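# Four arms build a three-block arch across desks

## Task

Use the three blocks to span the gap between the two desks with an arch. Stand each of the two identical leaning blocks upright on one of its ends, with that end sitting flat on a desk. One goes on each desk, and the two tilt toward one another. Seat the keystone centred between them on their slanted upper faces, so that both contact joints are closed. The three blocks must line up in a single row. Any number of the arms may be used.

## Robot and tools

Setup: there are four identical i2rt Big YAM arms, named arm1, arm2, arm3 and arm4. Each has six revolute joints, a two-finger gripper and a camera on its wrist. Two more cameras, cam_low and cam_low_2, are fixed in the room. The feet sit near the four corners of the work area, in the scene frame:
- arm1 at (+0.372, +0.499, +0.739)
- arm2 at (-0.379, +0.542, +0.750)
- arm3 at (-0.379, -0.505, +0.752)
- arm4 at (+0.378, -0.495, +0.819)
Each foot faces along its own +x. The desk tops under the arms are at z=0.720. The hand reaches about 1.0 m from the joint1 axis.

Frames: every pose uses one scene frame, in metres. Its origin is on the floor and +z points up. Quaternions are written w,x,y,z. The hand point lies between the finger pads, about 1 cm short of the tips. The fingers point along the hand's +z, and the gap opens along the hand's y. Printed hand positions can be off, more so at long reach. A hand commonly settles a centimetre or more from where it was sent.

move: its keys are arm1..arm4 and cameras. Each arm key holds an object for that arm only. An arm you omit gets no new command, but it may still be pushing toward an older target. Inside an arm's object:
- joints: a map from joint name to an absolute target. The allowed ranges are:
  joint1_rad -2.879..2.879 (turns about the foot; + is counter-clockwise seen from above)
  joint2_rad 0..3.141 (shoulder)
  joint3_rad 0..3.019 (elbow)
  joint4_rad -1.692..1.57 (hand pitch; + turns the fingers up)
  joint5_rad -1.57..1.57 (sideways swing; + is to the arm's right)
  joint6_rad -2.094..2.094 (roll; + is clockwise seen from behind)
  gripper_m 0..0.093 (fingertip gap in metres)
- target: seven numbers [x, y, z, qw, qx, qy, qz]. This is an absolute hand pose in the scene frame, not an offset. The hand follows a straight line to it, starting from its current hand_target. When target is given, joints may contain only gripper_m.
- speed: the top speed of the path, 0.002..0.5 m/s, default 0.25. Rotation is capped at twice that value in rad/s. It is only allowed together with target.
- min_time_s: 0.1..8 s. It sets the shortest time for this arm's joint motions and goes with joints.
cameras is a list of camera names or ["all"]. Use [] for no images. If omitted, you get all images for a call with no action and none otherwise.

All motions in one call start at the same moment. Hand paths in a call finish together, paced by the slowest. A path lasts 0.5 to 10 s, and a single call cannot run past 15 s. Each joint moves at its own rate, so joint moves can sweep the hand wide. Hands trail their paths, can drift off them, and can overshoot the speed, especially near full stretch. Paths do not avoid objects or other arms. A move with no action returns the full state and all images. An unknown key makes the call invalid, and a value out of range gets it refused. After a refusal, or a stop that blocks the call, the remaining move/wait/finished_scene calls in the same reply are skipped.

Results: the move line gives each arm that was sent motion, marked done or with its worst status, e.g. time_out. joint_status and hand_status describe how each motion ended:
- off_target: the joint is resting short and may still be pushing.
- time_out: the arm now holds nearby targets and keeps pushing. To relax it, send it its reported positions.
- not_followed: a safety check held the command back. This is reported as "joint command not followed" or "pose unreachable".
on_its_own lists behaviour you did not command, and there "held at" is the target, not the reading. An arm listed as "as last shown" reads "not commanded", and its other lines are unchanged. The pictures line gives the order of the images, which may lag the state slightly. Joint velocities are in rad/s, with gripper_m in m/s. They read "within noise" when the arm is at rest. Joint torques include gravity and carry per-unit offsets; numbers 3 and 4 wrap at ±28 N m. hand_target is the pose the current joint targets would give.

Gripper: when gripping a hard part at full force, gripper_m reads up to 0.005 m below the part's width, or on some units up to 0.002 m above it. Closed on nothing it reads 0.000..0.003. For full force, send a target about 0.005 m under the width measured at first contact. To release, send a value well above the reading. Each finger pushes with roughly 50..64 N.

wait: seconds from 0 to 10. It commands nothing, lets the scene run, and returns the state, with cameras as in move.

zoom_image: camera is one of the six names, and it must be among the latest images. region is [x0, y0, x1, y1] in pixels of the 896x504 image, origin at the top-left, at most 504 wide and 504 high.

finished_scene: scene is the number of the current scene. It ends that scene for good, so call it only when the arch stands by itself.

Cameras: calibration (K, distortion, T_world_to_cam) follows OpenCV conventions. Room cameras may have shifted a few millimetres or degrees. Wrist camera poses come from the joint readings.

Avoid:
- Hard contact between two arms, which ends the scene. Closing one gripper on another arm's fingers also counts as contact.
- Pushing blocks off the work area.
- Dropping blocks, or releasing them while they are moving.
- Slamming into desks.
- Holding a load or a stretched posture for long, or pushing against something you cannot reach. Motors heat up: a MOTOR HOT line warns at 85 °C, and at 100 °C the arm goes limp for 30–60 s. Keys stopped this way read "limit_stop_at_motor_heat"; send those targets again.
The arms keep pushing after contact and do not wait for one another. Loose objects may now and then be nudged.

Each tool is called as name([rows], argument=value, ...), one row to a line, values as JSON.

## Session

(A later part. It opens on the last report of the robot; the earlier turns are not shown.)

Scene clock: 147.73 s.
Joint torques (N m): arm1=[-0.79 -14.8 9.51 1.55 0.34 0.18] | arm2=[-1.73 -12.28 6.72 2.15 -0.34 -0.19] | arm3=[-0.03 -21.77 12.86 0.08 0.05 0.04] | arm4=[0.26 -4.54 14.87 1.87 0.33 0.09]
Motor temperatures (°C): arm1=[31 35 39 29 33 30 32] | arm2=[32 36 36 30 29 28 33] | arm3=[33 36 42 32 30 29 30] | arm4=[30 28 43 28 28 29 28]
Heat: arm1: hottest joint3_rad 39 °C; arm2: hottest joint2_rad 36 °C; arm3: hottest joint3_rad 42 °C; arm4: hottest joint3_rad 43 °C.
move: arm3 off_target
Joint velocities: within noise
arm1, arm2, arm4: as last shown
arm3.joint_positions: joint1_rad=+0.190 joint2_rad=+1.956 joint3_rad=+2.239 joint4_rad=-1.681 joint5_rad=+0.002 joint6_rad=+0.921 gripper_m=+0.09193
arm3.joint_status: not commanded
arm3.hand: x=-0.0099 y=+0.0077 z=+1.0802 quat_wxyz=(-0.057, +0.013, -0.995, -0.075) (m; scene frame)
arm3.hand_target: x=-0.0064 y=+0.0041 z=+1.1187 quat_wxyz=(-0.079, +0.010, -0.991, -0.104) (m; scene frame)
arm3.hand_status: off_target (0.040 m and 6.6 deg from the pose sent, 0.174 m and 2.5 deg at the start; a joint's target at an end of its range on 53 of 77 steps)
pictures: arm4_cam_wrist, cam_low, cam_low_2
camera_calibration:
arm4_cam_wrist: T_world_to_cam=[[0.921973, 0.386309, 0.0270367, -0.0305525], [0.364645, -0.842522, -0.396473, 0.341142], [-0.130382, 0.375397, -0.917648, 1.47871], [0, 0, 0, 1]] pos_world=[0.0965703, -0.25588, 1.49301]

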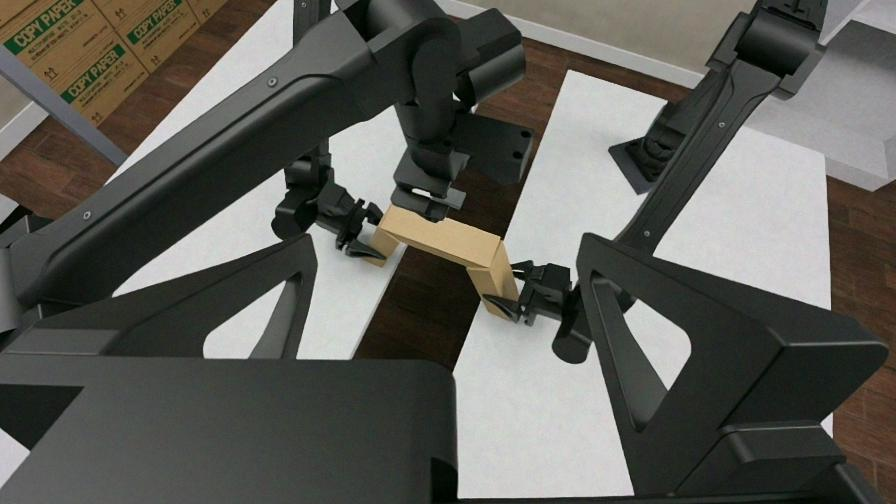

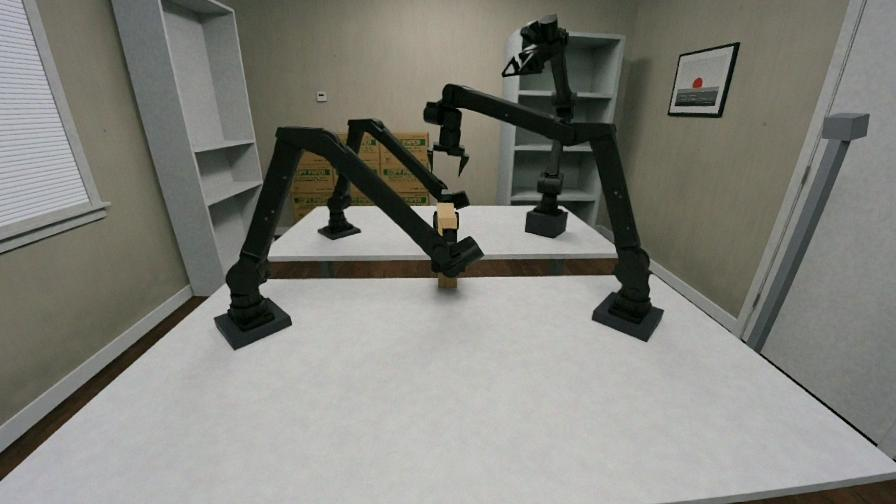

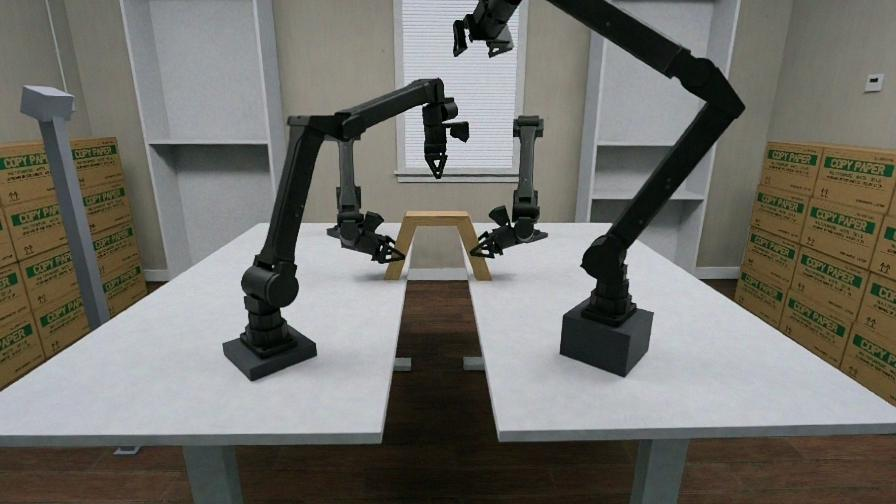

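move(arm2={"joints": {"gripper_m": 0.070}}, cameras=["cam_low_2"])

zoom_image(camera="cam_low_2", region=[370, 180, 510, 290])

Scene clock: 148.57 s.
Joint torques (N m): arm1=[-0.62 -14.74 9.54 1.39 0.34 0.17] | arm2=[-1.55 -14.39 6.65 1.81 -0.67 -0.02] | arm3=[-0.5 -21.89 12.77 -0.01 0.02 0.02] | arm4=[0.21 -4.54 14.87 1.85 0.33 0.09]
Motor temperatures (°C): arm1=[31 35 39 29 33 30 32] | arm2=[32 36 36 30 29 28 33] | arm3=[33 37 42 32 30 29 30] | arm4=[30 28 43 28 28 29 28]
Heat: arm1: hottest joint3_rad 39 °C; arm2: hottest joint2_rad 36 °C; arm3: hottest joint3_rad 42 °C; arm4: hottest joint3_rad 43 °C.
move: arm2 done
Joint velocities: within noise
arm1, arm3, arm4: as last shown
arm1.hand: x=+0.1034 y=-0.0087 z=+0.8224 quat_wxyz=(+0.013, -0.809, +0.024, +0.587) (m; scene frame)
arm1.hand_target: x=+0.1076 y=-0.0288 z=+0.8183 quat_wxyz=(-0.006, -0.809, +0.031, +0.587) (m; scene frame)
arm2.joint_positions: joint1_rad=-0.636 joint2_rad=+2.048 joint3_rad=+1.200 joint4_rad=-0.153 joint5_rad=-1.257 joint6_rad=-0.996 gripper_m=+0.06989
arm2.joint_status: all done
arm2.hand: x=-0.1187 y=+0.0008 z=+0.7925 quat_wxyz=(-0.605, +0.007, -0.796, +0.009) (m; scene frame)
arm2.hand_target: x=-0.1202 y=-0.0086 z=+0.7963 quat_wxyz=(-0.607, +0.020, -0.794, +0.027) (m; scene frame)
arm2.hand_status: not commanded
pictures: cam_low_2

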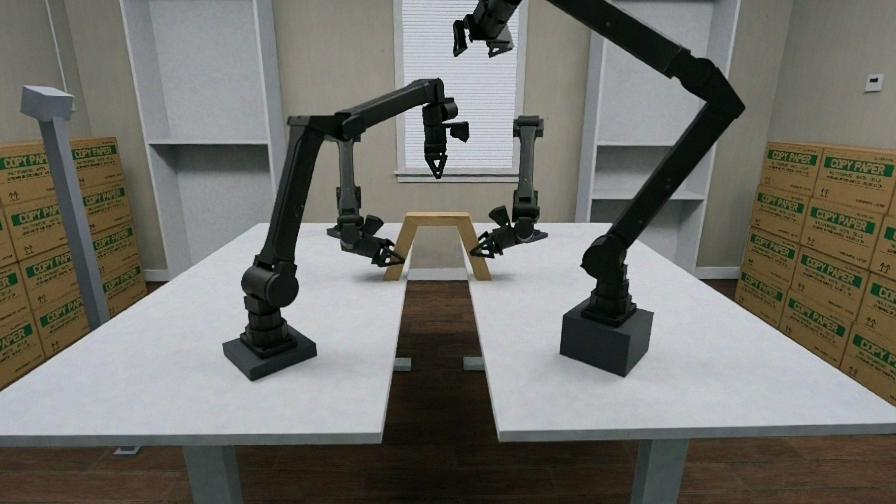

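Scaled by 3.600 from the camera's 896x504 image, which has a finer 1280x720 frame.

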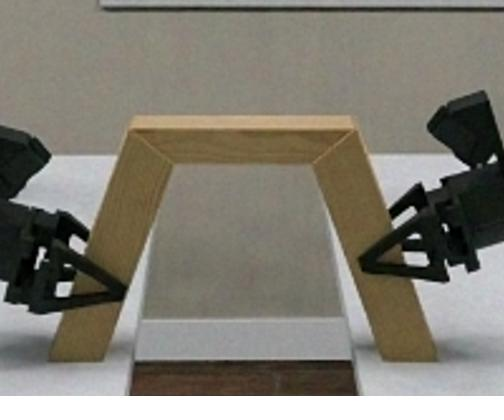

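move(arm1={"joints": {"gripper_m": 0.070}}, cameras=["cam_low_2", "cam_low", "arm4_cam_wrist"])

zoom_image(camera="cam_low_2", region=[370, 180, 510, 290])

zoom_image(camera="arm4_cam_wrist", region=[370, 180, 530, 310])

zoom_image(camera="cam_low", region=[420, 180, 480, 240])

Scene clock: 149.63 s.
Joint torques (N m): arm1=[-0.15 -16.97 9.28 1.2 0.34 0.21] | arm2=[-1.73 -14.04 6.64 1.7 -0.68 0] | arm3=[-0.21 -22.12 12.72 0.02 0.12 0.02] | arm4=[0.26 -4.48 14.84 1.84 0.33 0.09]
Motor temperatures (°C): arm1=[31 35 40 29 33 30 32] | arm2=[32 36 36 30 29 28 33] | arm3=[33 37 42 32 30 29 30] | arm4=[30 28 43 28 28 29 28]
Heat: arm1: hottest joint3_rad 40 °C; arm2: hottest joint2_rad 36 °C; arm3: hottest joint3_rad 42 °C; arm4: hottest joint3_rad 43 °C.
move: arm1 done
Joint velocities: within noise
arm1.joint_positions: joint1_rad=+0.632 joint2_rad=+1.952 joint3_rad=+1.183 joint4_rad=-0.403 joint5_rad=+1.236 joint6_rad=+1.136 gripper_m=+0.06994
arm1.joint_status: all done
arm1.hand: x=+0.1034 y=-0.0093 z=+0.8127 quat_wxyz=(+0.018, -0.810, +0.021, +0.586) (m; scene frame)
arm1.hand_target: x=+0.1076 y=-0.0289 z=+0.8184 quat_wxyz=(-0.006, -0.809, +0.031, +0.587) (m; scene frame)
arm1.hand_status: not commanded
arm2, arm3: as last shown
arm2.joint_positions: joint1_rad=-0.636 joint2_rad=+2.048 joint3_rad=+1.200 joint4_rad=-0.153 joint5_rad=-1.257 joint6_rad=-0.997 gripper_m=+0.06989
arm2.hand: x=-0.1187 y=+0.0008 z=+0.7925 quat_wxyz=(-0.605, +0.008, -0.796, +0.009) (m; scene frame)
arm4.joint_positions: joint1_rad=+0.197 joint2_rad=+1.057 joint3_rad=+1.609 joint4_rad=-1.186 joint5_rad=+0.548 joint6_rad=+0.329 gripper_m=+0.09400
arm4.joint_status: not commanded
arm4.hand: x=+0.0821 y=-0.2116 z=+1.3807 quat_wxyz=(-0.285, +0.728, -0.472, -0.407) (m; scene frame)
arm4.hand_target: x=+0.0823 y=-0.2046 z=+1.3995 quat_wxyz=(-0.286, +0.712, -0.482, -0.422) (m; scene frame)
arm4.hand_status: not commanded
pictures: arm4_cam_wrist, cam_low, cam_low_2
camera_calibration:
arm4_cam_wrist: T_world_to_cam=[[0.921973, 0.386309, 0.0270367, -0.0305525], [0.364645, -0.842522, -0.396473, 0.341142], [-0.130382, 0.375397, -0.917648, 1.47871], [0, 0, 0, 1]] pos_world=[0.0965703, -0.25588, 1.49301]

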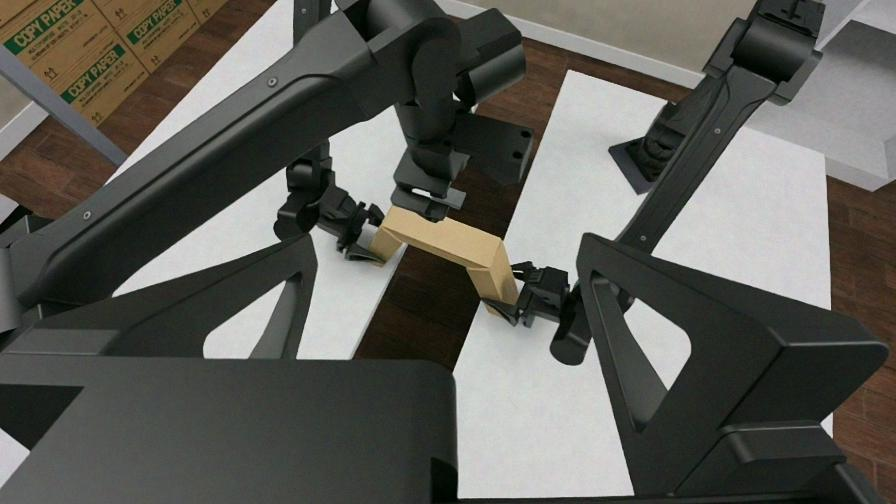

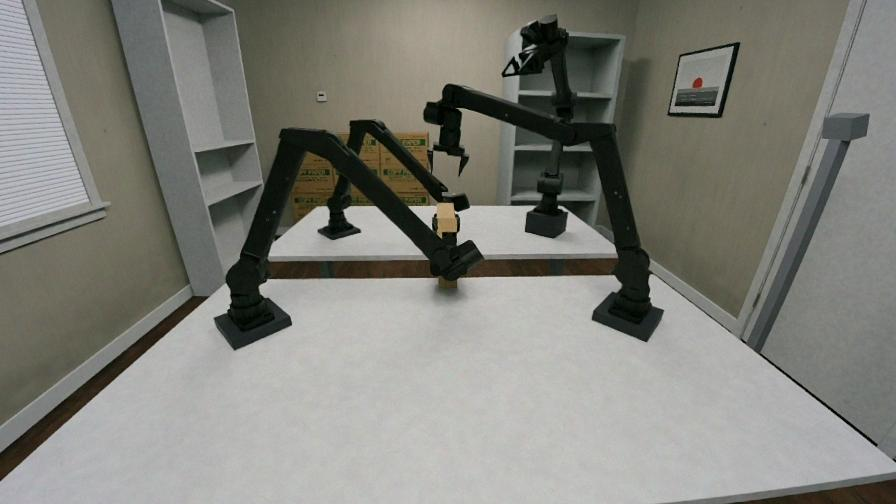

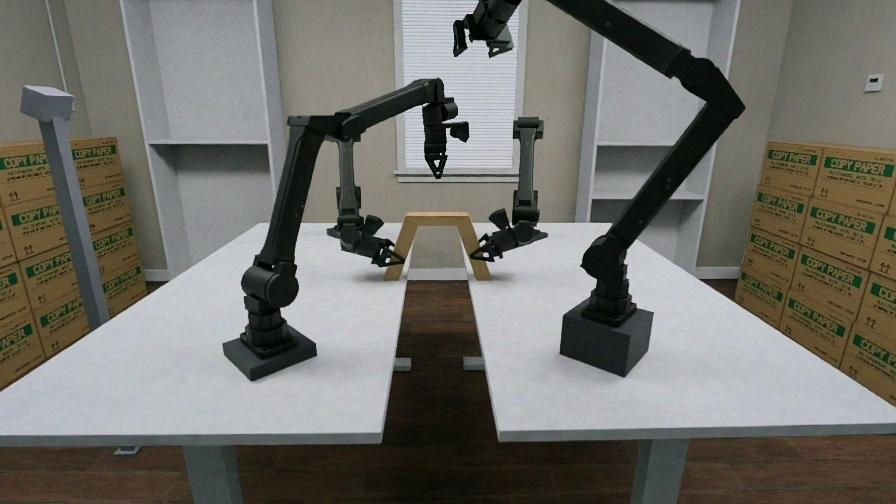

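Scaled by 3.600 from the camera's 896x504 image, which has a finer 1280x720 frame.

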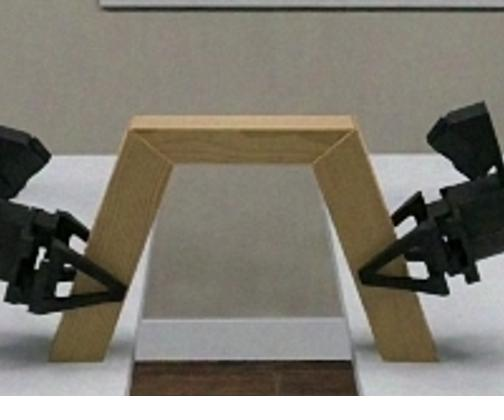

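Scaled by 3.150 from the camera's 896x504 image, which has a finer 1280x720 frame.

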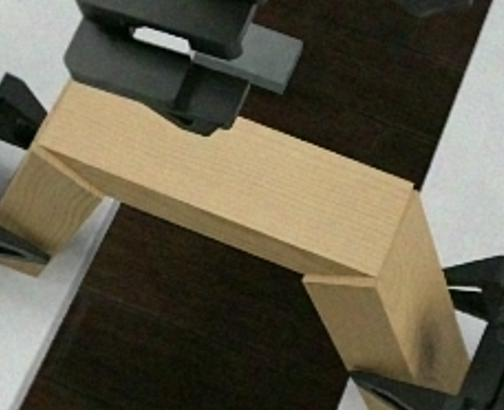

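Scaled by 8.400 from the camera's 896x504 image, which has a finer 1280x720 frame.

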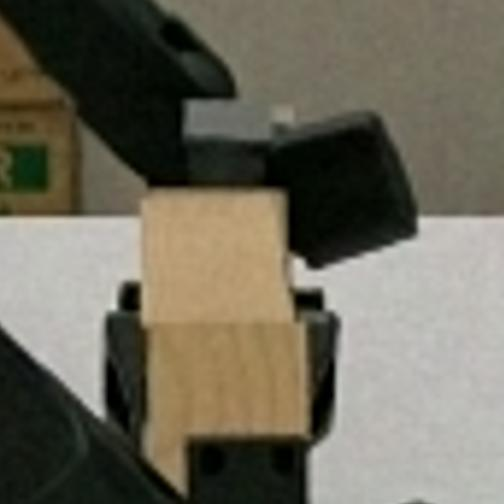

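move(arm1={"joints": {"gripper_m": 0.092}}, arm2={"joints": {"gripper_m": 0.092}})

move(arm2={"target": [-0.26, -0.012, 0.85, 0.607, -0.02, 0.794, -0.027], "speed": 0.05}, cameras=["cam_low_2", "arm4_cam_wrist"])

zoom_image(camera="cam_low_2", region=[370, 180, 510, 290])

Scene clock: 151.70 s.
Joint torques (N m): arm1=[-0.09 -16.56 9.14 1.33 0.34 0.16] | arm2=[-1.61 -14.04 6.61 1.73 -0.66 0.01] | arm3=[-0.09 -22.12 12.72 0.14 0.05 -0.02] | arm4=[0.21 -4.54 14.86 1.85 0.34 0.09]
Motor temperatures (°C): arm1=[31 35 40 29 33 30 32] | arm2=[32 36 36 30 29 28 33] | arm3=[33 37 42 32 30 29 30] | arm4=[30 28 43 28 28 29 28]
Heat: arm1: hottest joint3_rad 40 °C; arm2: hottest joint2_rad 36 °C; arm3: hottest joint3_rad 42 °C; arm4: hottest joint3_rad 43 °C.
move: arm1 done; arm2 done
Joint velocities: within noise
arm1.joint_positions: joint1_rad=+0.632 joint2_rad=+1.952 joint3_rad=+1.183 joint4_rad=-0.403 joint5_rad=+1.236 joint6_rad=+1.136 gripper_m=+0.09183
arm1.joint_status: all done
arm1.hand: x=+0.1034 y=-0.0093 z=+0.8127 quat_wxyz=(+0.018, -0.810, +0.021, +0.586) (m; scene frame)
arm1.hand_target: x=+0.1076 y=-0.0289 z=+0.8184 quat_wxyz=(-0.006, -0.809, +0.031, +0.587) (m; scene frame)
arm1.hand_status: not commanded
arm2.joint_positions: joint1_rad=-0.636 joint2_rad=+2.048 joint3_rad=+1.200 joint4_rad=-0.153 joint5_rad=-1.257 joint6_rad=-0.997 gripper_m=+0.09178
arm2.joint_status: all done
arm2.hand: x=-0.1187 y=+0.0008 z=+0.7925 quat_wxyz=(-0.605, +0.008, -0.796, +0.009) (m; scene frame)
arm2.hand_target: x=-0.1202 y=-0.0086 z=+0.7963 quat_wxyz=(-0.607, +0.020, -0.794, +0.027) (m; scene frame)
arm2.hand_status: not commanded
arm3, arm4: as last shown
pictures: none

Scene clock: 155.20 s.
Joint torques (N m): arm1=[0.21 -16.67 9.33 1.4 0.39 0.13] | arm2=[-0.85 -14.51 5.61 1.21 -0.72 0.16] | arm3=[-0.44 -21.95 12.78 0.01 -0.01 0.03] | arm4=[0.26 -4.54 14.86 1.88 0.33 0.09]
Motor temperatures (°C): arm1=[31 36 40 29 33 30 32] | arm2=[32 36 37 30 29 28 32] | arm3=[33 38 43 32 30 29 29] | arm4=[30 28 44 28 28 29 28]
Heat: arm1: hottest joint3_rad 40 °C; arm2: hottest joint3_rad 37 °C; arm3: hottest joint3_rad 43 °C; arm4: hottest joint3_rad 44 °C.
move: arm2 not_followed
Joint velocities: within noise
arm1, arm3, arm4: as last shown
arm1.joint_positions: joint1_rad=+0.632 joint2_rad=+1.952 joint3_rad=+1.183 joint4_rad=-0.403 joint5_rad=+1.236 joint6_rad=+1.136 gripper_m=+0.09193
arm2.joint_positions: joint1_rad=-0.677 joint2_rad=+2.048 joint3_rad=+1.197 joint4_rad=-0.243 joint5_rad=-1.275 joint6_rad=-1.081 gripper_m=+0.09187
arm2.joint_status: not commanded
arm2.on_its_own: joint4_rad is held at -0.234, not at its first target -0.133; joint6_rad is held at -1.074, not at its first target -1.010
arm2.hand: x=-0.1421 y=+0.0030 z=+0.7887 quat_wxyz=(-0.606, -0.001, -0.796, +0.007) (m; scene frame)
arm2.hand_target: x=-0.1387 y=+0.0021 z=+0.7900 quat_wxyz=(-0.606, +0.002, -0.795, +0.008) (m; scene frame)
arm2.hand_status: not_followed (0.134 m and 3.3 deg from the pose sent, 0.153 m and 2.5 deg at the start; pose on its path clipped on 21 of 91 steps)
pictures: arm4_cam_wrist, cam_low_2
pose unreachable (arm2 arm): on one or more control steps of this call this arm could not follow its commanded pose, so it was not sent that pose on those steps. On the call's last step it was still not sent that pose. It may still have moved: this result reports where it is.
cause: moving toward the commanded pose would bring two parts of the arm too close to each other (its wrist (the part past joint 4) and its wrist camera, under 1 mm apart when it was first held).
camera_calibration:
arm4_cam_wrist: T_world_to_cam=[[0.921973, 0.386309, 0.0270367, -0.0305525], [0.364645, -0.842522, -0.396473, 0.341142], [-0.130382, 0.375397, -0.917648, 1.47871], [0, 0, 0, 1]] pos_world=[0.0965703, -0.25588, 1.49301]

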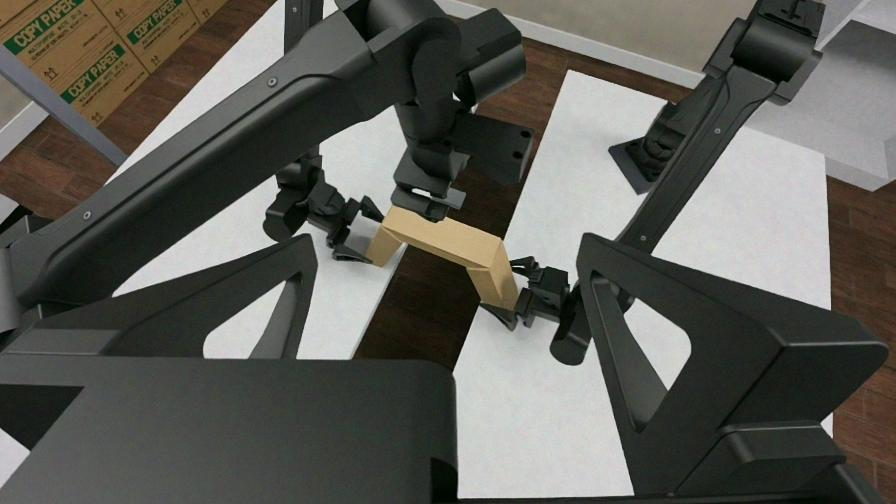

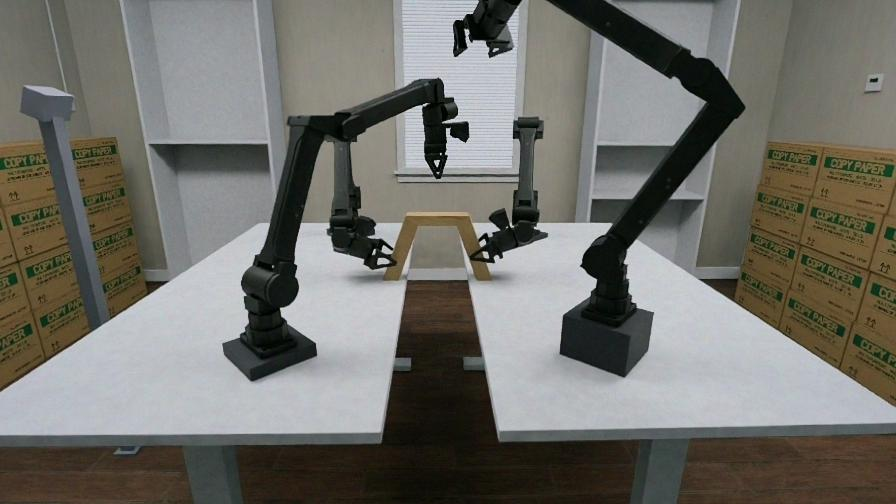

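Scaled by 3.600 from the camera's 896x504 image, which has a finer 1280x720 frame.

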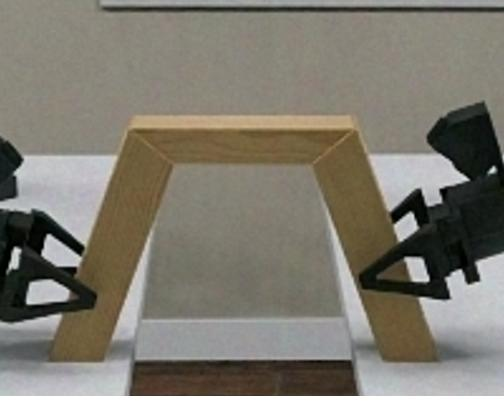

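move(arm2={"target": [-0.185, 0.0, 0.85, 0.43, 0, 0.903, 0], "speed": 0.05}, cameras=["cam_low_2", "arm4_cam_wrist"])

zoom_image(camera="cam_low_2", region=[370, 180, 510, 290])

Scene clock: 160.33 s.
Joint torques (N m): arm1=[-0.21 -16.5 9.21 1.24 0.38 0.18] | arm2=[-1.79 -15.74 9.46 0.31 -0.67 -0.02] | arm3=[-0.32 -22.07 12.92 -0.02 0.07 0.01] | arm4=[0.26 -4.54 14.87 1.85 0.33 0.09]
Motor temperatures (°C): arm1=[31 36 41 29 33 29 31] | arm2=[32 36 37 30 29 28 32] | arm3=[33 39 43 32 30 29 29] | arm4=[30 28 44 28 28 29 28]
Heat: arm1: hottest joint3_rad 41 °C; arm2: hottest joint3_rad 37 °C; arm3: hottest joint3_rad 43 °C; arm4: hottest joint3_rad 44 °C.
move: arm2 off_target
Joint velocities: within noise
arm1, arm3, arm4: as last shown
arm2.joint_positions: joint1_rad=-0.689 joint2_rad=+1.910 joint3_rad=+1.321 joint4_rad=-0.915 joint5_rad=-0.890 joint6_rad=-1.387 gripper_m=+0.09188
arm2.joint_status: not commanded
arm2.hand: x=-0.1818 y=+0.0200 z=+0.8213 quat_wxyz=(-0.427, -0.015, -0.904, -0.032) (m; scene frame)
arm2.hand_target: x=-0.1854 y=+0.0014 z=+0.8501 quat_wxyz=(-0.430, +0.000, -0.903, +0.000) (m; scene frame)
arm2.hand_status: off_target (0.035 m and 4.0 deg from the pose sent, 0.075 m and 23.7 deg at the start)
pictures: arm4_cam_wrist, cam_low_2
camera_calibration:
arm4_cam_wrist: T_world_to_cam=[[0.921973, 0.386309, 0.0270367, -0.0305525], [0.364645, -0.842522, -0.396473, 0.341142], [-0.130382, 0.375397, -0.917648, 1.47871], [0, 0, 0, 1]] pos_world=[0.0965703, -0.25588, 1.49301]

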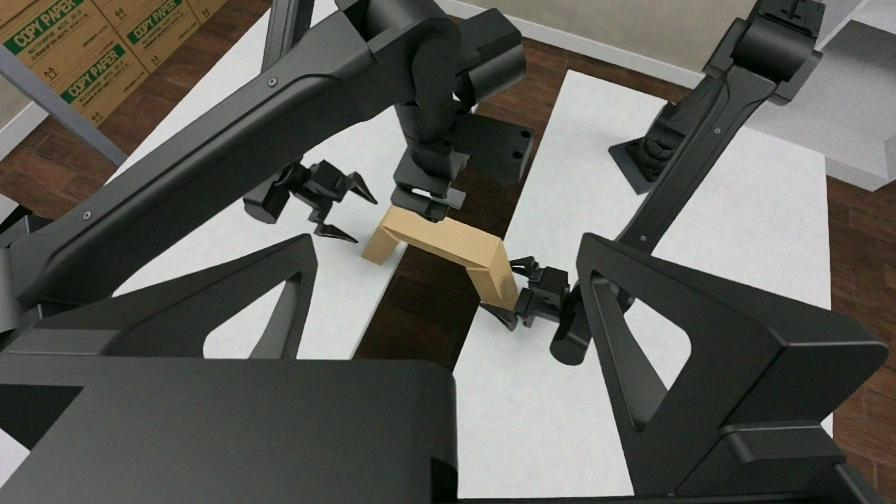

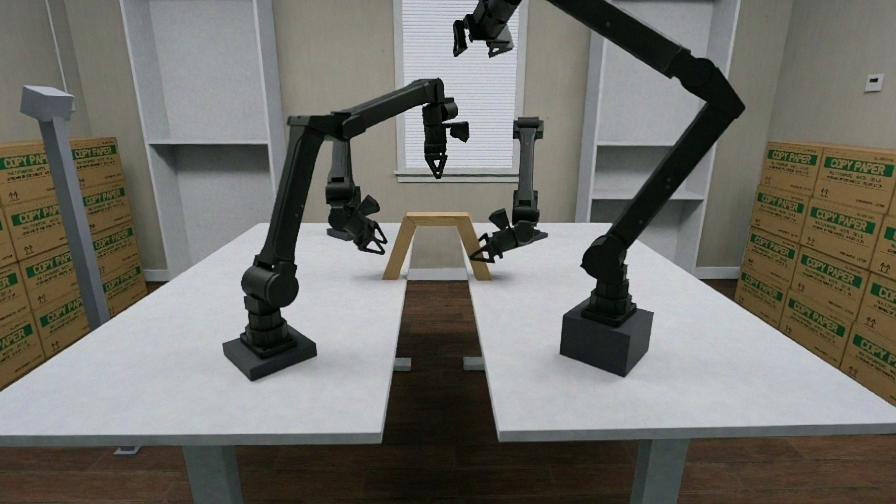

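Scaled by 3.600 from the camera's 896x504 image, which has a finer 1280x720 frame.

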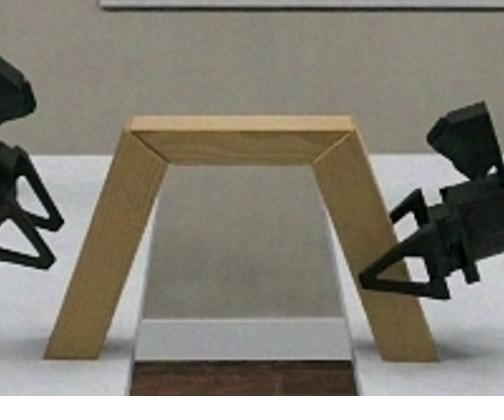

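zoom_image(camera="cam_low_2", region=[400, 205, 440, 245])

zoom_image(camera="arm4_cam_wrist", region=[350, 180, 530, 310])

Scaled by 12.600 from the camera's 896x504 image, which has a finer 1280x720 frame.

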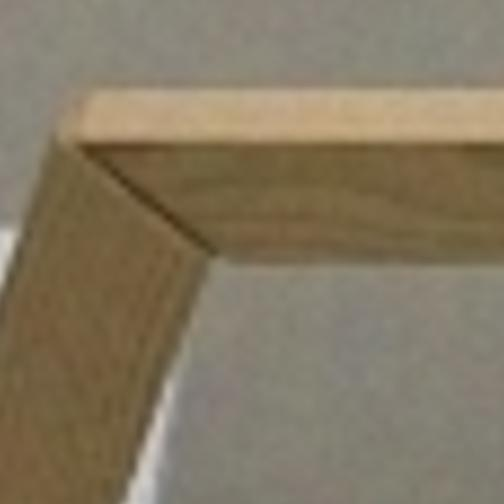

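Scaled by 2.800 from the camera's 896x504 image, which has a finer 1280x720 frame.

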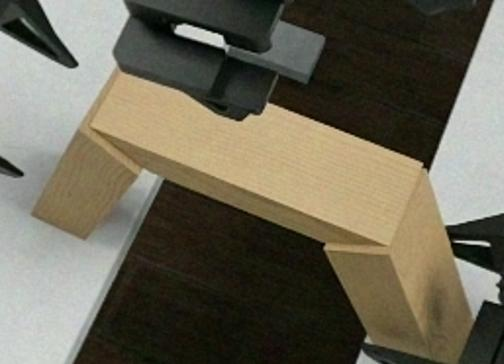

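move(arm3={"joints": {"joint1_rad": 1.2}, "min_time_s": 3})

move(arm4={"target": [0.0, -0.01, 1.15, 0.2144, -0.6738, 0.6738, 0.2144], "speed": 0.15}, cameras=["arm4_cam_wrist"])

zoom_image(camera="arm4_cam_wrist", region=[290, 150, 590, 280])

Scene clock: 166.77 s.
Joint torques (N m): arm1=[-0.21 -16.85 9.35 1.22 0.34 0.18] | arm2=[-2.02 -15.85 9.51 0.17 -0.66 -0.03] | arm3=[0.03 -21.83 12.59 0.05 0.09 0] | arm4=[0.26 -4.54 14.86 1.87 0.33 0.09]
Motor temperatures (°C): arm1=[31 36 42 29 33 29 31] | arm2=[32 36 38 30 30 28 32] | arm3=[33 39 43 32 30 29 29] | arm4=[30 28 45 28 28 29 28]
Heat: arm1: hottest joint3_rad 42 °C; arm2: hottest joint3_rad 38 °C; arm3: hottest joint3_rad 43 °C; arm4: hottest joint3_rad 45 °C.
move: arm3 time_out
Joint velocities: within noise
arm1, arm4: as last shown
arm2.joint_positions: joint1_rad=-0.689 joint2_rad=+1.910 joint3_rad=+1.321 joint4_rad=-0.915 joint5_rad=-0.890 joint6_rad=-1.387 gripper_m=+0.09188
arm2.joint_status: not commanded
arm2.hand: x=-0.1818 y=+0.0200 z=+0.8213 quat_wxyz=(-0.427, -0.014, -0.904, -0.032) (m; scene frame)
arm2.hand_target: x=-0.1854 y=+0.0014 z=+0.8501 quat_wxyz=(-0.430, +0.000, -0.903, +0.000) (m; scene frame)
arm2.hand_status: not commanded
arm3.joint_positions: joint1_rad=+0.564 joint2_rad=+1.956 joint3_rad=+2.239 joint4_rad=-1.681 joint5_rad=+0.001 joint6_rad=+0.921 gripper_m=+0.09193
arm3.joint_status: joint1_rad time_out (moved +0.374 of +1.010)
arm3.on_its_own: joint1_rad is held at +0.564, not at your +1.200, since a time_out
arm3.hand: x=-0.2248 y=+0.1082 z=+1.0791 quat_wxyz=(-0.044, +0.199, -0.976, -0.082) (m; scene frame)
arm3.hand_target: x=-0.2251 y=+0.1075 z=+1.1177 quat_wxyz=(-0.060, +0.199, -0.971, -0.115) (m; scene frame)
arm3.hand_status: not commanded
pictures: none
led back after a hold (arm3 arm): the arm was led back toward your command in small steps, so it may still be short of it.
joint command not followed: on one or more control steps a check withheld the commanded joint targets of the arm3 arm, and it was not sent them on those steps.
cause: the commanded joint targets, or the way to them, would bring a part of the robot too close to another arm (this arm's fingers and the arm2 arm's forearm (the part past joint 3), at the place that arm is still heading or pushing toward).

not run: a stop came earlier in this reply.

Scaled by 1.680 from the camera's 896x504 image, which has a finer 1280x720 frame.
This view is cut from an older image: the scene may have changed since it was taken.

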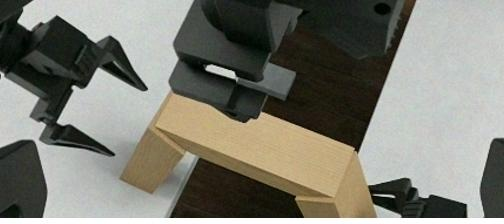

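move(arm3={"joints": {"joint1_rad": 0.5, "joint2_rad": 0.7, "joint3_rad": 1.4, "joint4_rad": -1.3}, "min_time_s": 4}, cameras=["cam_low_2", "cam_low"])

Scene clock: 171.57 s.
Joint torques (N m): arm1=[-0.38 -16.67 9.18 1.44 0.33 0.18] | arm2=[-1.85 -15.56 9.5 0.2 -0.67 -0.02] | arm3=[-1.14 -0.26 7.75 2.11 0.07 -0.03] | arm4=[0.26 -4.54 14.84 1.87 0.33 0.09]
Motor temperatures (°C): arm1=[31 36 42 29 33 29 31] | arm2=[32 36 39 30 30 28 32] | arm3=[33 38 43 32 30 29 29] | arm4=[30 28 45 28 28 29 28]
Heat: arm1: hottest joint3_rad 42 °C; arm2: hottest joint3_rad 39 °C; arm3: hottest joint3_rad 43 °C; arm4: hottest joint3_rad 45 °C.
move: arm3 done
Joint velocities: within noise
arm1, arm2, arm4: as last shown
arm3.joint_positions: joint1_rad=+0.514 joint2_rad=+0.701 joint3_rad=+1.399 joint4_rad=-1.321 joint5_rad=+0.001 joint6_rad=+0.921 gripper_m=+0.09193
arm3.joint_status: all done
arm3.hand: x=-0.3041 y=-0.2532 z=+1.2839 quat_wxyz=(-0.215, +0.156, -0.872, -0.410) (m; scene frame)
arm3.hand_target: x=-0.2997 y=-0.2519 z=+1.2887 quat_wxyz=(-0.223, +0.149, -0.868, -0.417) (m; scene frame)
arm3.hand_status: not commanded
pictures: cam_low, cam_low_2

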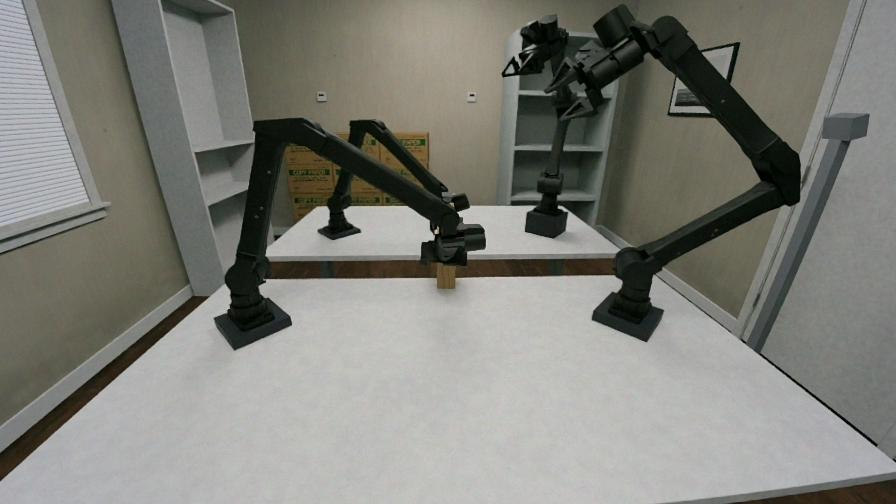

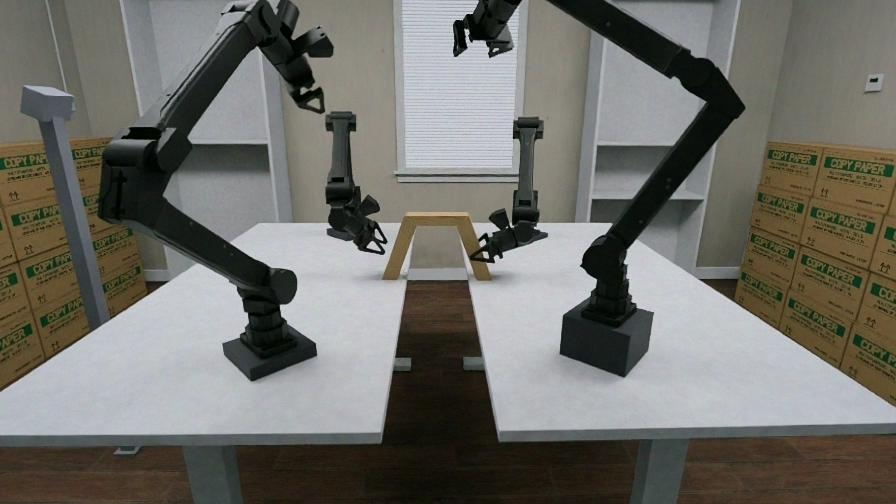

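move(arm4={"target": [0.0, -0.01, 1.18, 0.2144, -0.6738, 0.6738, 0.2144], "speed": 0.15}, cameras=["arm4_cam_wrist"])

zoom_image(camera="arm4_cam_wrist", region=[290, 150, 590, 280])

Scene clock: 174.63 s.
Joint torques (N m): arm1=[-0.26 -16.85 9.31 1.31 0.36 0.15] | arm2=[-2.37 -15.85 9.5 0.21 -0.66 -0.02] | arm3=[-0.67 0.09 7.76 2.04 0.05 -0.04] | arm4=[0.5 -16.03 15.94 0.54 0.23 0.11]
Motor temperatures (°C): arm1=[31 37 42 29 33 29 31] | arm2=[32 36 40 30 30 28 32] | arm3=[33 38 43 32 30 29 29] | arm4=[30 28 46 28 28 29 28]
Heat: arm1: hottest joint3_rad 42 °C; arm2: hottest joint3_rad 40 °C; arm3: hottest joint3_rad 43 °C; arm4: hottest joint3_rad 46 °C.
move: arm4 off_target
Joint velocities: within noise
arm1, arm2, arm3: as last shown
arm4.joint_positions: joint1_rad=-0.045 joint2_rad=+1.650 joint3_rad=+1.809 joint4_rad=-1.271 joint5_rad=+0.421 joint6_rad=+0.665 gripper_m=+0.09400
arm4.joint_status: not commanded
arm4.hand: x=+0.0025 y=-0.0223 z=+1.1731 quat_wxyz=(-0.216, +0.683, -0.666, -0.210) (m; scene frame)
arm4.hand_target: x=+0.0005 y=-0.0104 z=+1.1799 quat_wxyz=(-0.214, +0.674, -0.674, -0.215) (m; scene frame)
arm4.hand_status: off_target (0.014 m and 1.5 deg from the pose sent, 0.296 m and 33.7 deg at the start)
pictures: arm4_cam_wrist
camera_calibration:
arm4_cam_wrist: T_world_to_cam=[[0.999817, 0.0137127, 0.0133569, -0.0170549], [0.0134378, -0.9997, 0.0204621, -0.0443593], [0.0136335, -0.0202789, -0.999701, 1.29389], [0, 0, 0, 1]] pos_world=[0.0000076381, -0.0178734, 1.29464]

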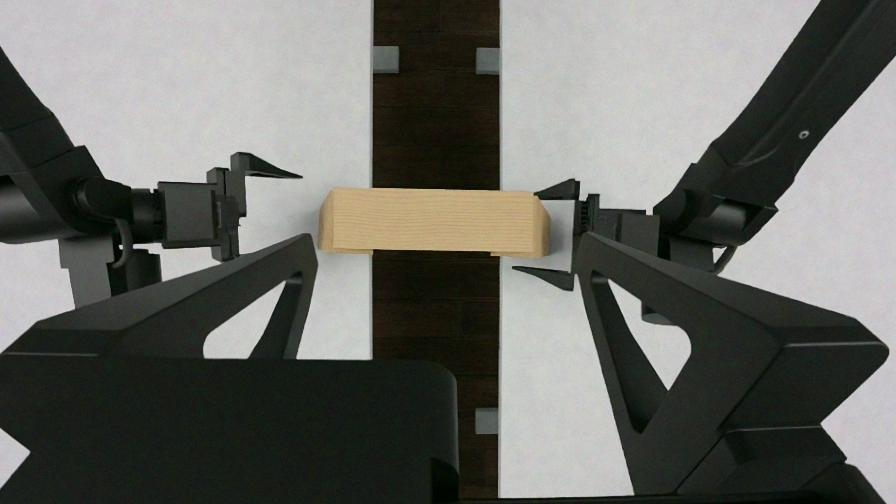

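Scaled by 1.680 from the camera's 896x504 image, which has a finer 1280x720 frame.

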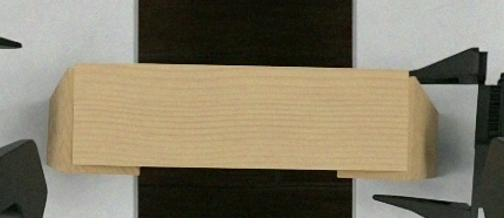

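move(arm1={"target": [0.112, -0.014, 0.822, 0.0057, 0.809, -0.0313, -0.588], "speed": 0.03}, cameras=["arm4_cam_wrist"])

zoom_image(camera="arm4_cam_wrist", region=[290, 150, 590, 280])

Scene clock: 176.27 s.
Joint torques (N m): arm1=[-0.26 -19.72 6.42 1.21 0.4 0.18] | arm2=[-1.79 -15.5 9.47 0.14 -0.66 -0.01] | arm3=[-0.85 0.5 7.73 2.14 0.06 -0.02] | arm4=[0.38 -15.91 15.94 0.58 0.24 0.09]
Motor temperatures (°C): arm1=[31 37 42 29 33 29 31] | arm2=[32 36 40 30 30 28 32] | arm3=[33 37 43 32 30 29 29] | arm4=[30 28 46 28 28 29 28]
Heat: arm1: hottest joint3_rad 42 °C; arm2: hottest joint3_rad 40 °C; arm3: hottest joint3_rad 43 °C; arm4: hottest joint3_rad 46 °C.
move: arm1 off_target
Joint velocities: within noise
arm1.joint_positions: joint1_rad=+0.635 joint2_rad=+1.952 joint3_rad=+1.172 joint4_rad=-0.403 joint5_rad=+1.236 joint6_rad=+1.146 gripper_m=+0.09193
arm1.joint_status: not commanded
arm1.hand: x=+0.1056 y=-0.0059 z=+0.8091 quat_wxyz=(+0.018, -0.810, +0.021, +0.585) (m; scene frame)
arm1.hand_target: x=+0.1119 y=-0.0138 z=+0.8220 quat_wxyz=(-0.005, -0.809, +0.031, +0.587) (m; scene frame)
arm1.hand_status: off_target (0.017 m and 3.0 deg from the pose sent, 0.014 m and 2.9 deg at the start)
arm2, arm3, arm4: as last shown
arm4.hand: x=+0.0025 y=-0.0223 z=+1.1731 quat_wxyz=(-0.215, +0.683, -0.666, -0.210) (m; scene frame)
pictures: arm4_cam_wrist
camera_calibration:
arm4_cam_wrist: T_world_to_cam=[[0.999823, 0.0134096, 0.013162, -0.016907], [0.0131387, -0.999704, 0.0204539, -0.0443499], [0.0134324, -0.0202774, -0.999704, 1.2939], [0, 0, 0, 1]] pos_world=[0.000106598, -0.0178733, 1.29464]

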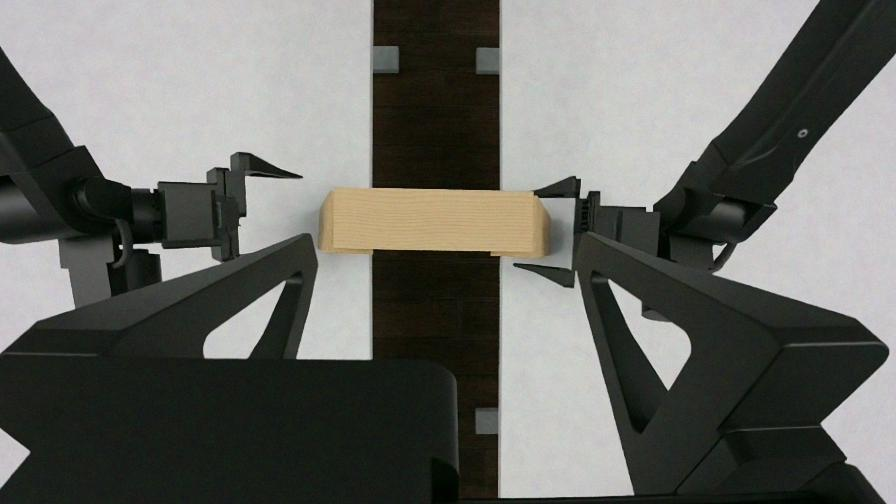

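Scaled by 1.680 from the camera's 896x504 image, which has a finer 1280x720 frame.

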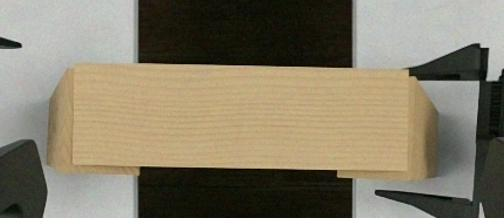

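move(arm1={"target": [0.117, -0.007, 0.825, 0.0057, 0.809, -0.0313, -0.588], "speed": 0.03}, cameras=["arm4_cam_wrist"])

zoom_image(camera="arm4_cam_wrist", region=[290, 150, 590, 280])

Scene clock: 177.43 s.
Joint torques (N m): arm1=[0.09 -21.19 5.91 0.85 0.55 0.19] | arm2=[-2.08 -15.79 9.48 0.1 -0.65 -0.02] | arm3=[-0.85 0.38 7.99 2.02 0.04 -0.01] | arm4=[0.44 -15.97 15.92 0.55 0.23 0.09]
Motor temperatures (°C): arm1=[31 37 42 29 33 29 31] | arm2=[32 36 40 30 30 28 32] | arm3=[33 37 43 32 30 29 29] | arm4=[30 28 47 28 28 29 28]
Heat: arm1: hottest joint3_rad 42 °C; arm2: hottest joint3_rad 40 °C; arm3: hottest joint3_rad 43 °C; arm4: hottest joint3_rad 47 °C.
move: arm1 off_target
Joint velocities: within noise
arm1.joint_positions: joint1_rad=+0.642 joint2_rad=+1.951 joint3_rad=+1.151 joint4_rad=-0.403 joint5_rad=+1.236 joint6_rad=+1.164 gripper_m=+0.09193
arm1.joint_status: not commanded
arm1.hand: x=+0.1110 y=-0.0002 z=+0.8033 quat_wxyz=(+0.018, -0.811, +0.019, +0.584) (m; scene frame)
arm1.hand_target: x=+0.1169 y=-0.0067 z=+0.8246 quat_wxyz=(-0.006, -0.809, +0.031, +0.588) (m; scene frame)
arm1.hand_status: off_target (0.024 m and 3.1 deg from the pose sent, 0.020 m and 3.0 deg at the start)
arm2, arm3, arm4: as last shown
pictures: arm4_cam_wrist
camera_calibration:
arm4_cam_wrist: T_world_to_cam=[[0.999823, 0.0134096, 0.013162, -0.016907], [0.0131387, -0.999704, 0.0204539, -0.0443499], [0.0134324, -0.0202774, -0.999704, 1.2939], [0, 0, 0, 1]] pos_world=[0.000106598, -0.0178733, 1.29464]

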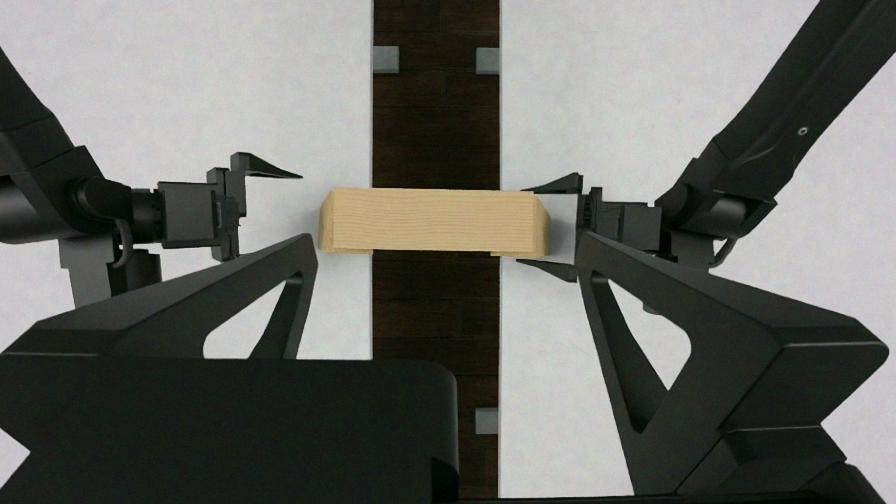

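Scaled by 1.680 from the camera's 896x504 image, which has a finer 1280x720 frame.

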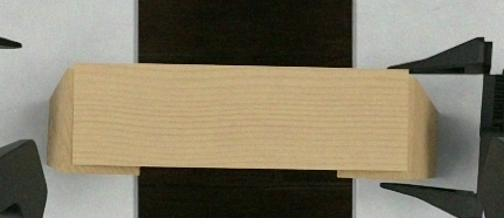

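move(arm1={"target": [0.138, -0.009, 0.83, 0.0, 0.84, -0.02, -0.542], "speed": 0.04}, cameras=["arm4_cam_wrist"])

zoom_image(camera="arm4_cam_wrist", region=[290, 150, 590, 280])

Scene clock: 179.83 s.
Joint torques (N m): arm1=[-0.5 -20.48 8.76 -0.03 0.33 0.16] | arm2=[-1.9 -15.68 9.52 0.17 -0.66 -0.01] | arm3=[-0.85 0.09 7.6 2.06 0.01 -0.03] | arm4=[0.38 -16.03 15.92 0.55 0.23 0.09]
Motor temperatures (°C): arm1=[31 37 42 29 33 29 31] | arm2=[32 36 40 30 30 28 32] | arm3=[33 37 43 32 30 29 29] | arm4=[30 28 48 28 28 29 28]
Heat: arm1: hottest joint3_rad 42 °C; arm2: hottest joint3_rad 40 °C; arm3: hottest joint3_rad 43 °C; arm4: hottest joint3_rad 48 °C.
move: arm1 off_target
Joint velocities: within noise
arm1.joint_positions: joint1_rad=+0.671 joint2_rad=+1.920 joint3_rad=+1.164 joint4_rad=-0.622 joint5_rad=+1.144 joint6_rad=+1.295 gripper_m=+0.09194
arm1.joint_status: not commanded
arm1.hand: x=+0.1338 y=+0.0090 z=+0.8009 quat_wxyz=(+0.030, -0.841, +0.005, +0.539) (m; scene frame)
arm1.hand_target: x=+0.1381 y=-0.0079 z=+0.8300 quat_wxyz=(+0.000, -0.840, +0.020, +0.542) (m; scene frame)
arm1.hand_status: off_target (0.034 m and 3.9 deg from the pose sent, 0.039 m and 6.2 deg at the start)
arm2, arm3, arm4: as last shown
pictures: arm4_cam_wrist
camera_calibration:
arm4_cam_wrist: T_world_to_cam=[[0.999823, 0.0134096, 0.013162, -0.016907], [0.0131387, -0.999704, 0.0204539, -0.0443499], [0.0134324, -0.0202774, -0.999704, 1.2939], [0, 0, 0, 1]] pos_world=[0.000106598, -0.0178733, 1.29464]

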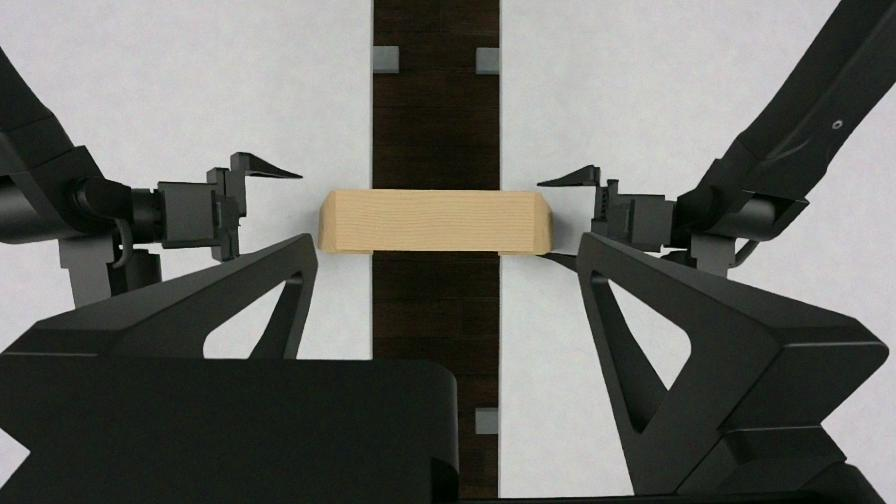

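Scaled by 1.680 from the camera's 896x504 image, which has a finer 1280x720 frame.

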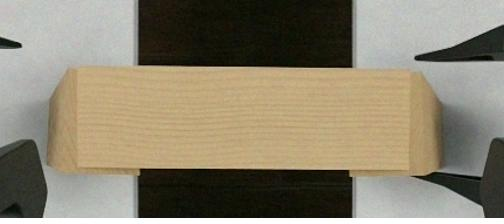

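move(arm1={"target": [0.136, -0.026, 0.832, 0.0, 0.84, -0.02, -0.542], "speed": 0.04}, cameras=["arm4_cam_wrist"])

zoom_image(camera="arm4_cam_wrist", region=[290, 150, 590, 280])

Scene clock: 181.03 s.
Joint torques (N m): arm1=[-0.67 -18.37 9.77 -0.06 0.44 0.16] | arm2=[-1.85 -15.79 9.47 0.13 -0.65 0] | arm3=[-0.67 -0.15 7.68 2.19 0.06 0.01] | arm4=[0.44 -15.97 15.94 0.55 0.23 0.1]
Motor temperatures (°C): arm1=[31 37 42 29 33 29 31] | arm2=[32 36 40 30 30 28 32] | arm3=[33 37 43 32 30 29 29] | arm4=[30 28 48 28 28 29 28]
Heat: arm1: hottest joint3_rad 42 °C; arm2: hottest joint3_rad 40 °C; arm3: hottest joint3_rad 43 °C; arm4: hottest joint3_rad 48 °C.
move: arm1 off_target
Joint velocities: within noise
arm1.joint_positions: joint1_rad=+0.671 joint2_rad=+1.920 joint3_rad=+1.218 joint4_rad=-0.655 joint5_rad=+1.144 joint6_rad=+1.298 gripper_m=+0.09194
arm1.joint_status: not commanded
arm1.hand: x=+0.1313 y=-0.0074 z=+0.8170 quat_wxyz=(+0.021, -0.841, +0.012, +0.541) (m; scene frame)
arm1.hand_target: x=+0.1362 y=-0.0251 z=+0.8323 quat_wxyz=(+0.000, -0.840, +0.020, +0.542) (m; scene frame)
arm1.hand_status: off_target (0.024 m and 2.6 deg from the pose sent, 0.047 m and 3.9 deg at the start)
arm2, arm3, arm4: as last shown
pictures: arm4_cam_wrist
camera_calibration:
arm4_cam_wrist: T_world_to_cam=[[0.999823, 0.0134096, 0.013162, -0.016907], [0.0131387, -0.999704, 0.0204539, -0.0443499], [0.0134324, -0.0202774, -0.999704, 1.2939], [0, 0, 0, 1]] pos_world=[0.000106598, -0.0178733, 1.29464]

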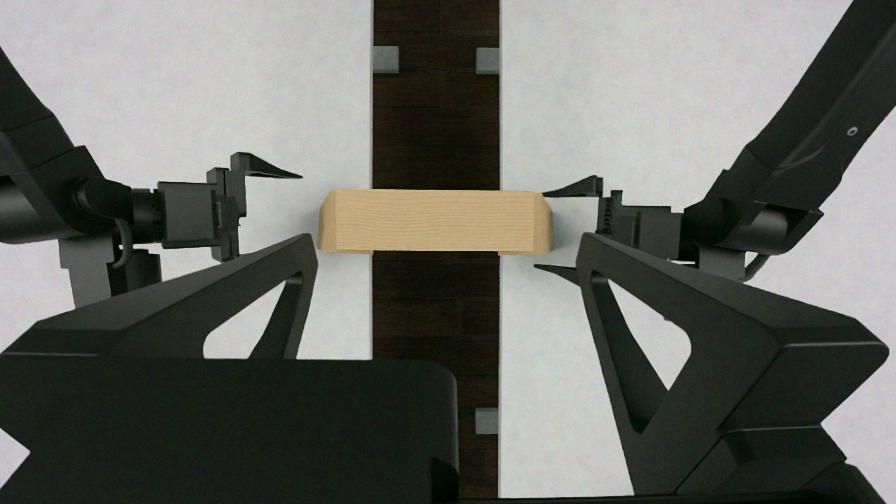

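Scaled by 1.680 from the camera's 896x504 image, which has a finer 1280x720 frame.

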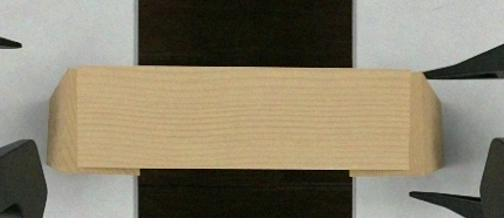

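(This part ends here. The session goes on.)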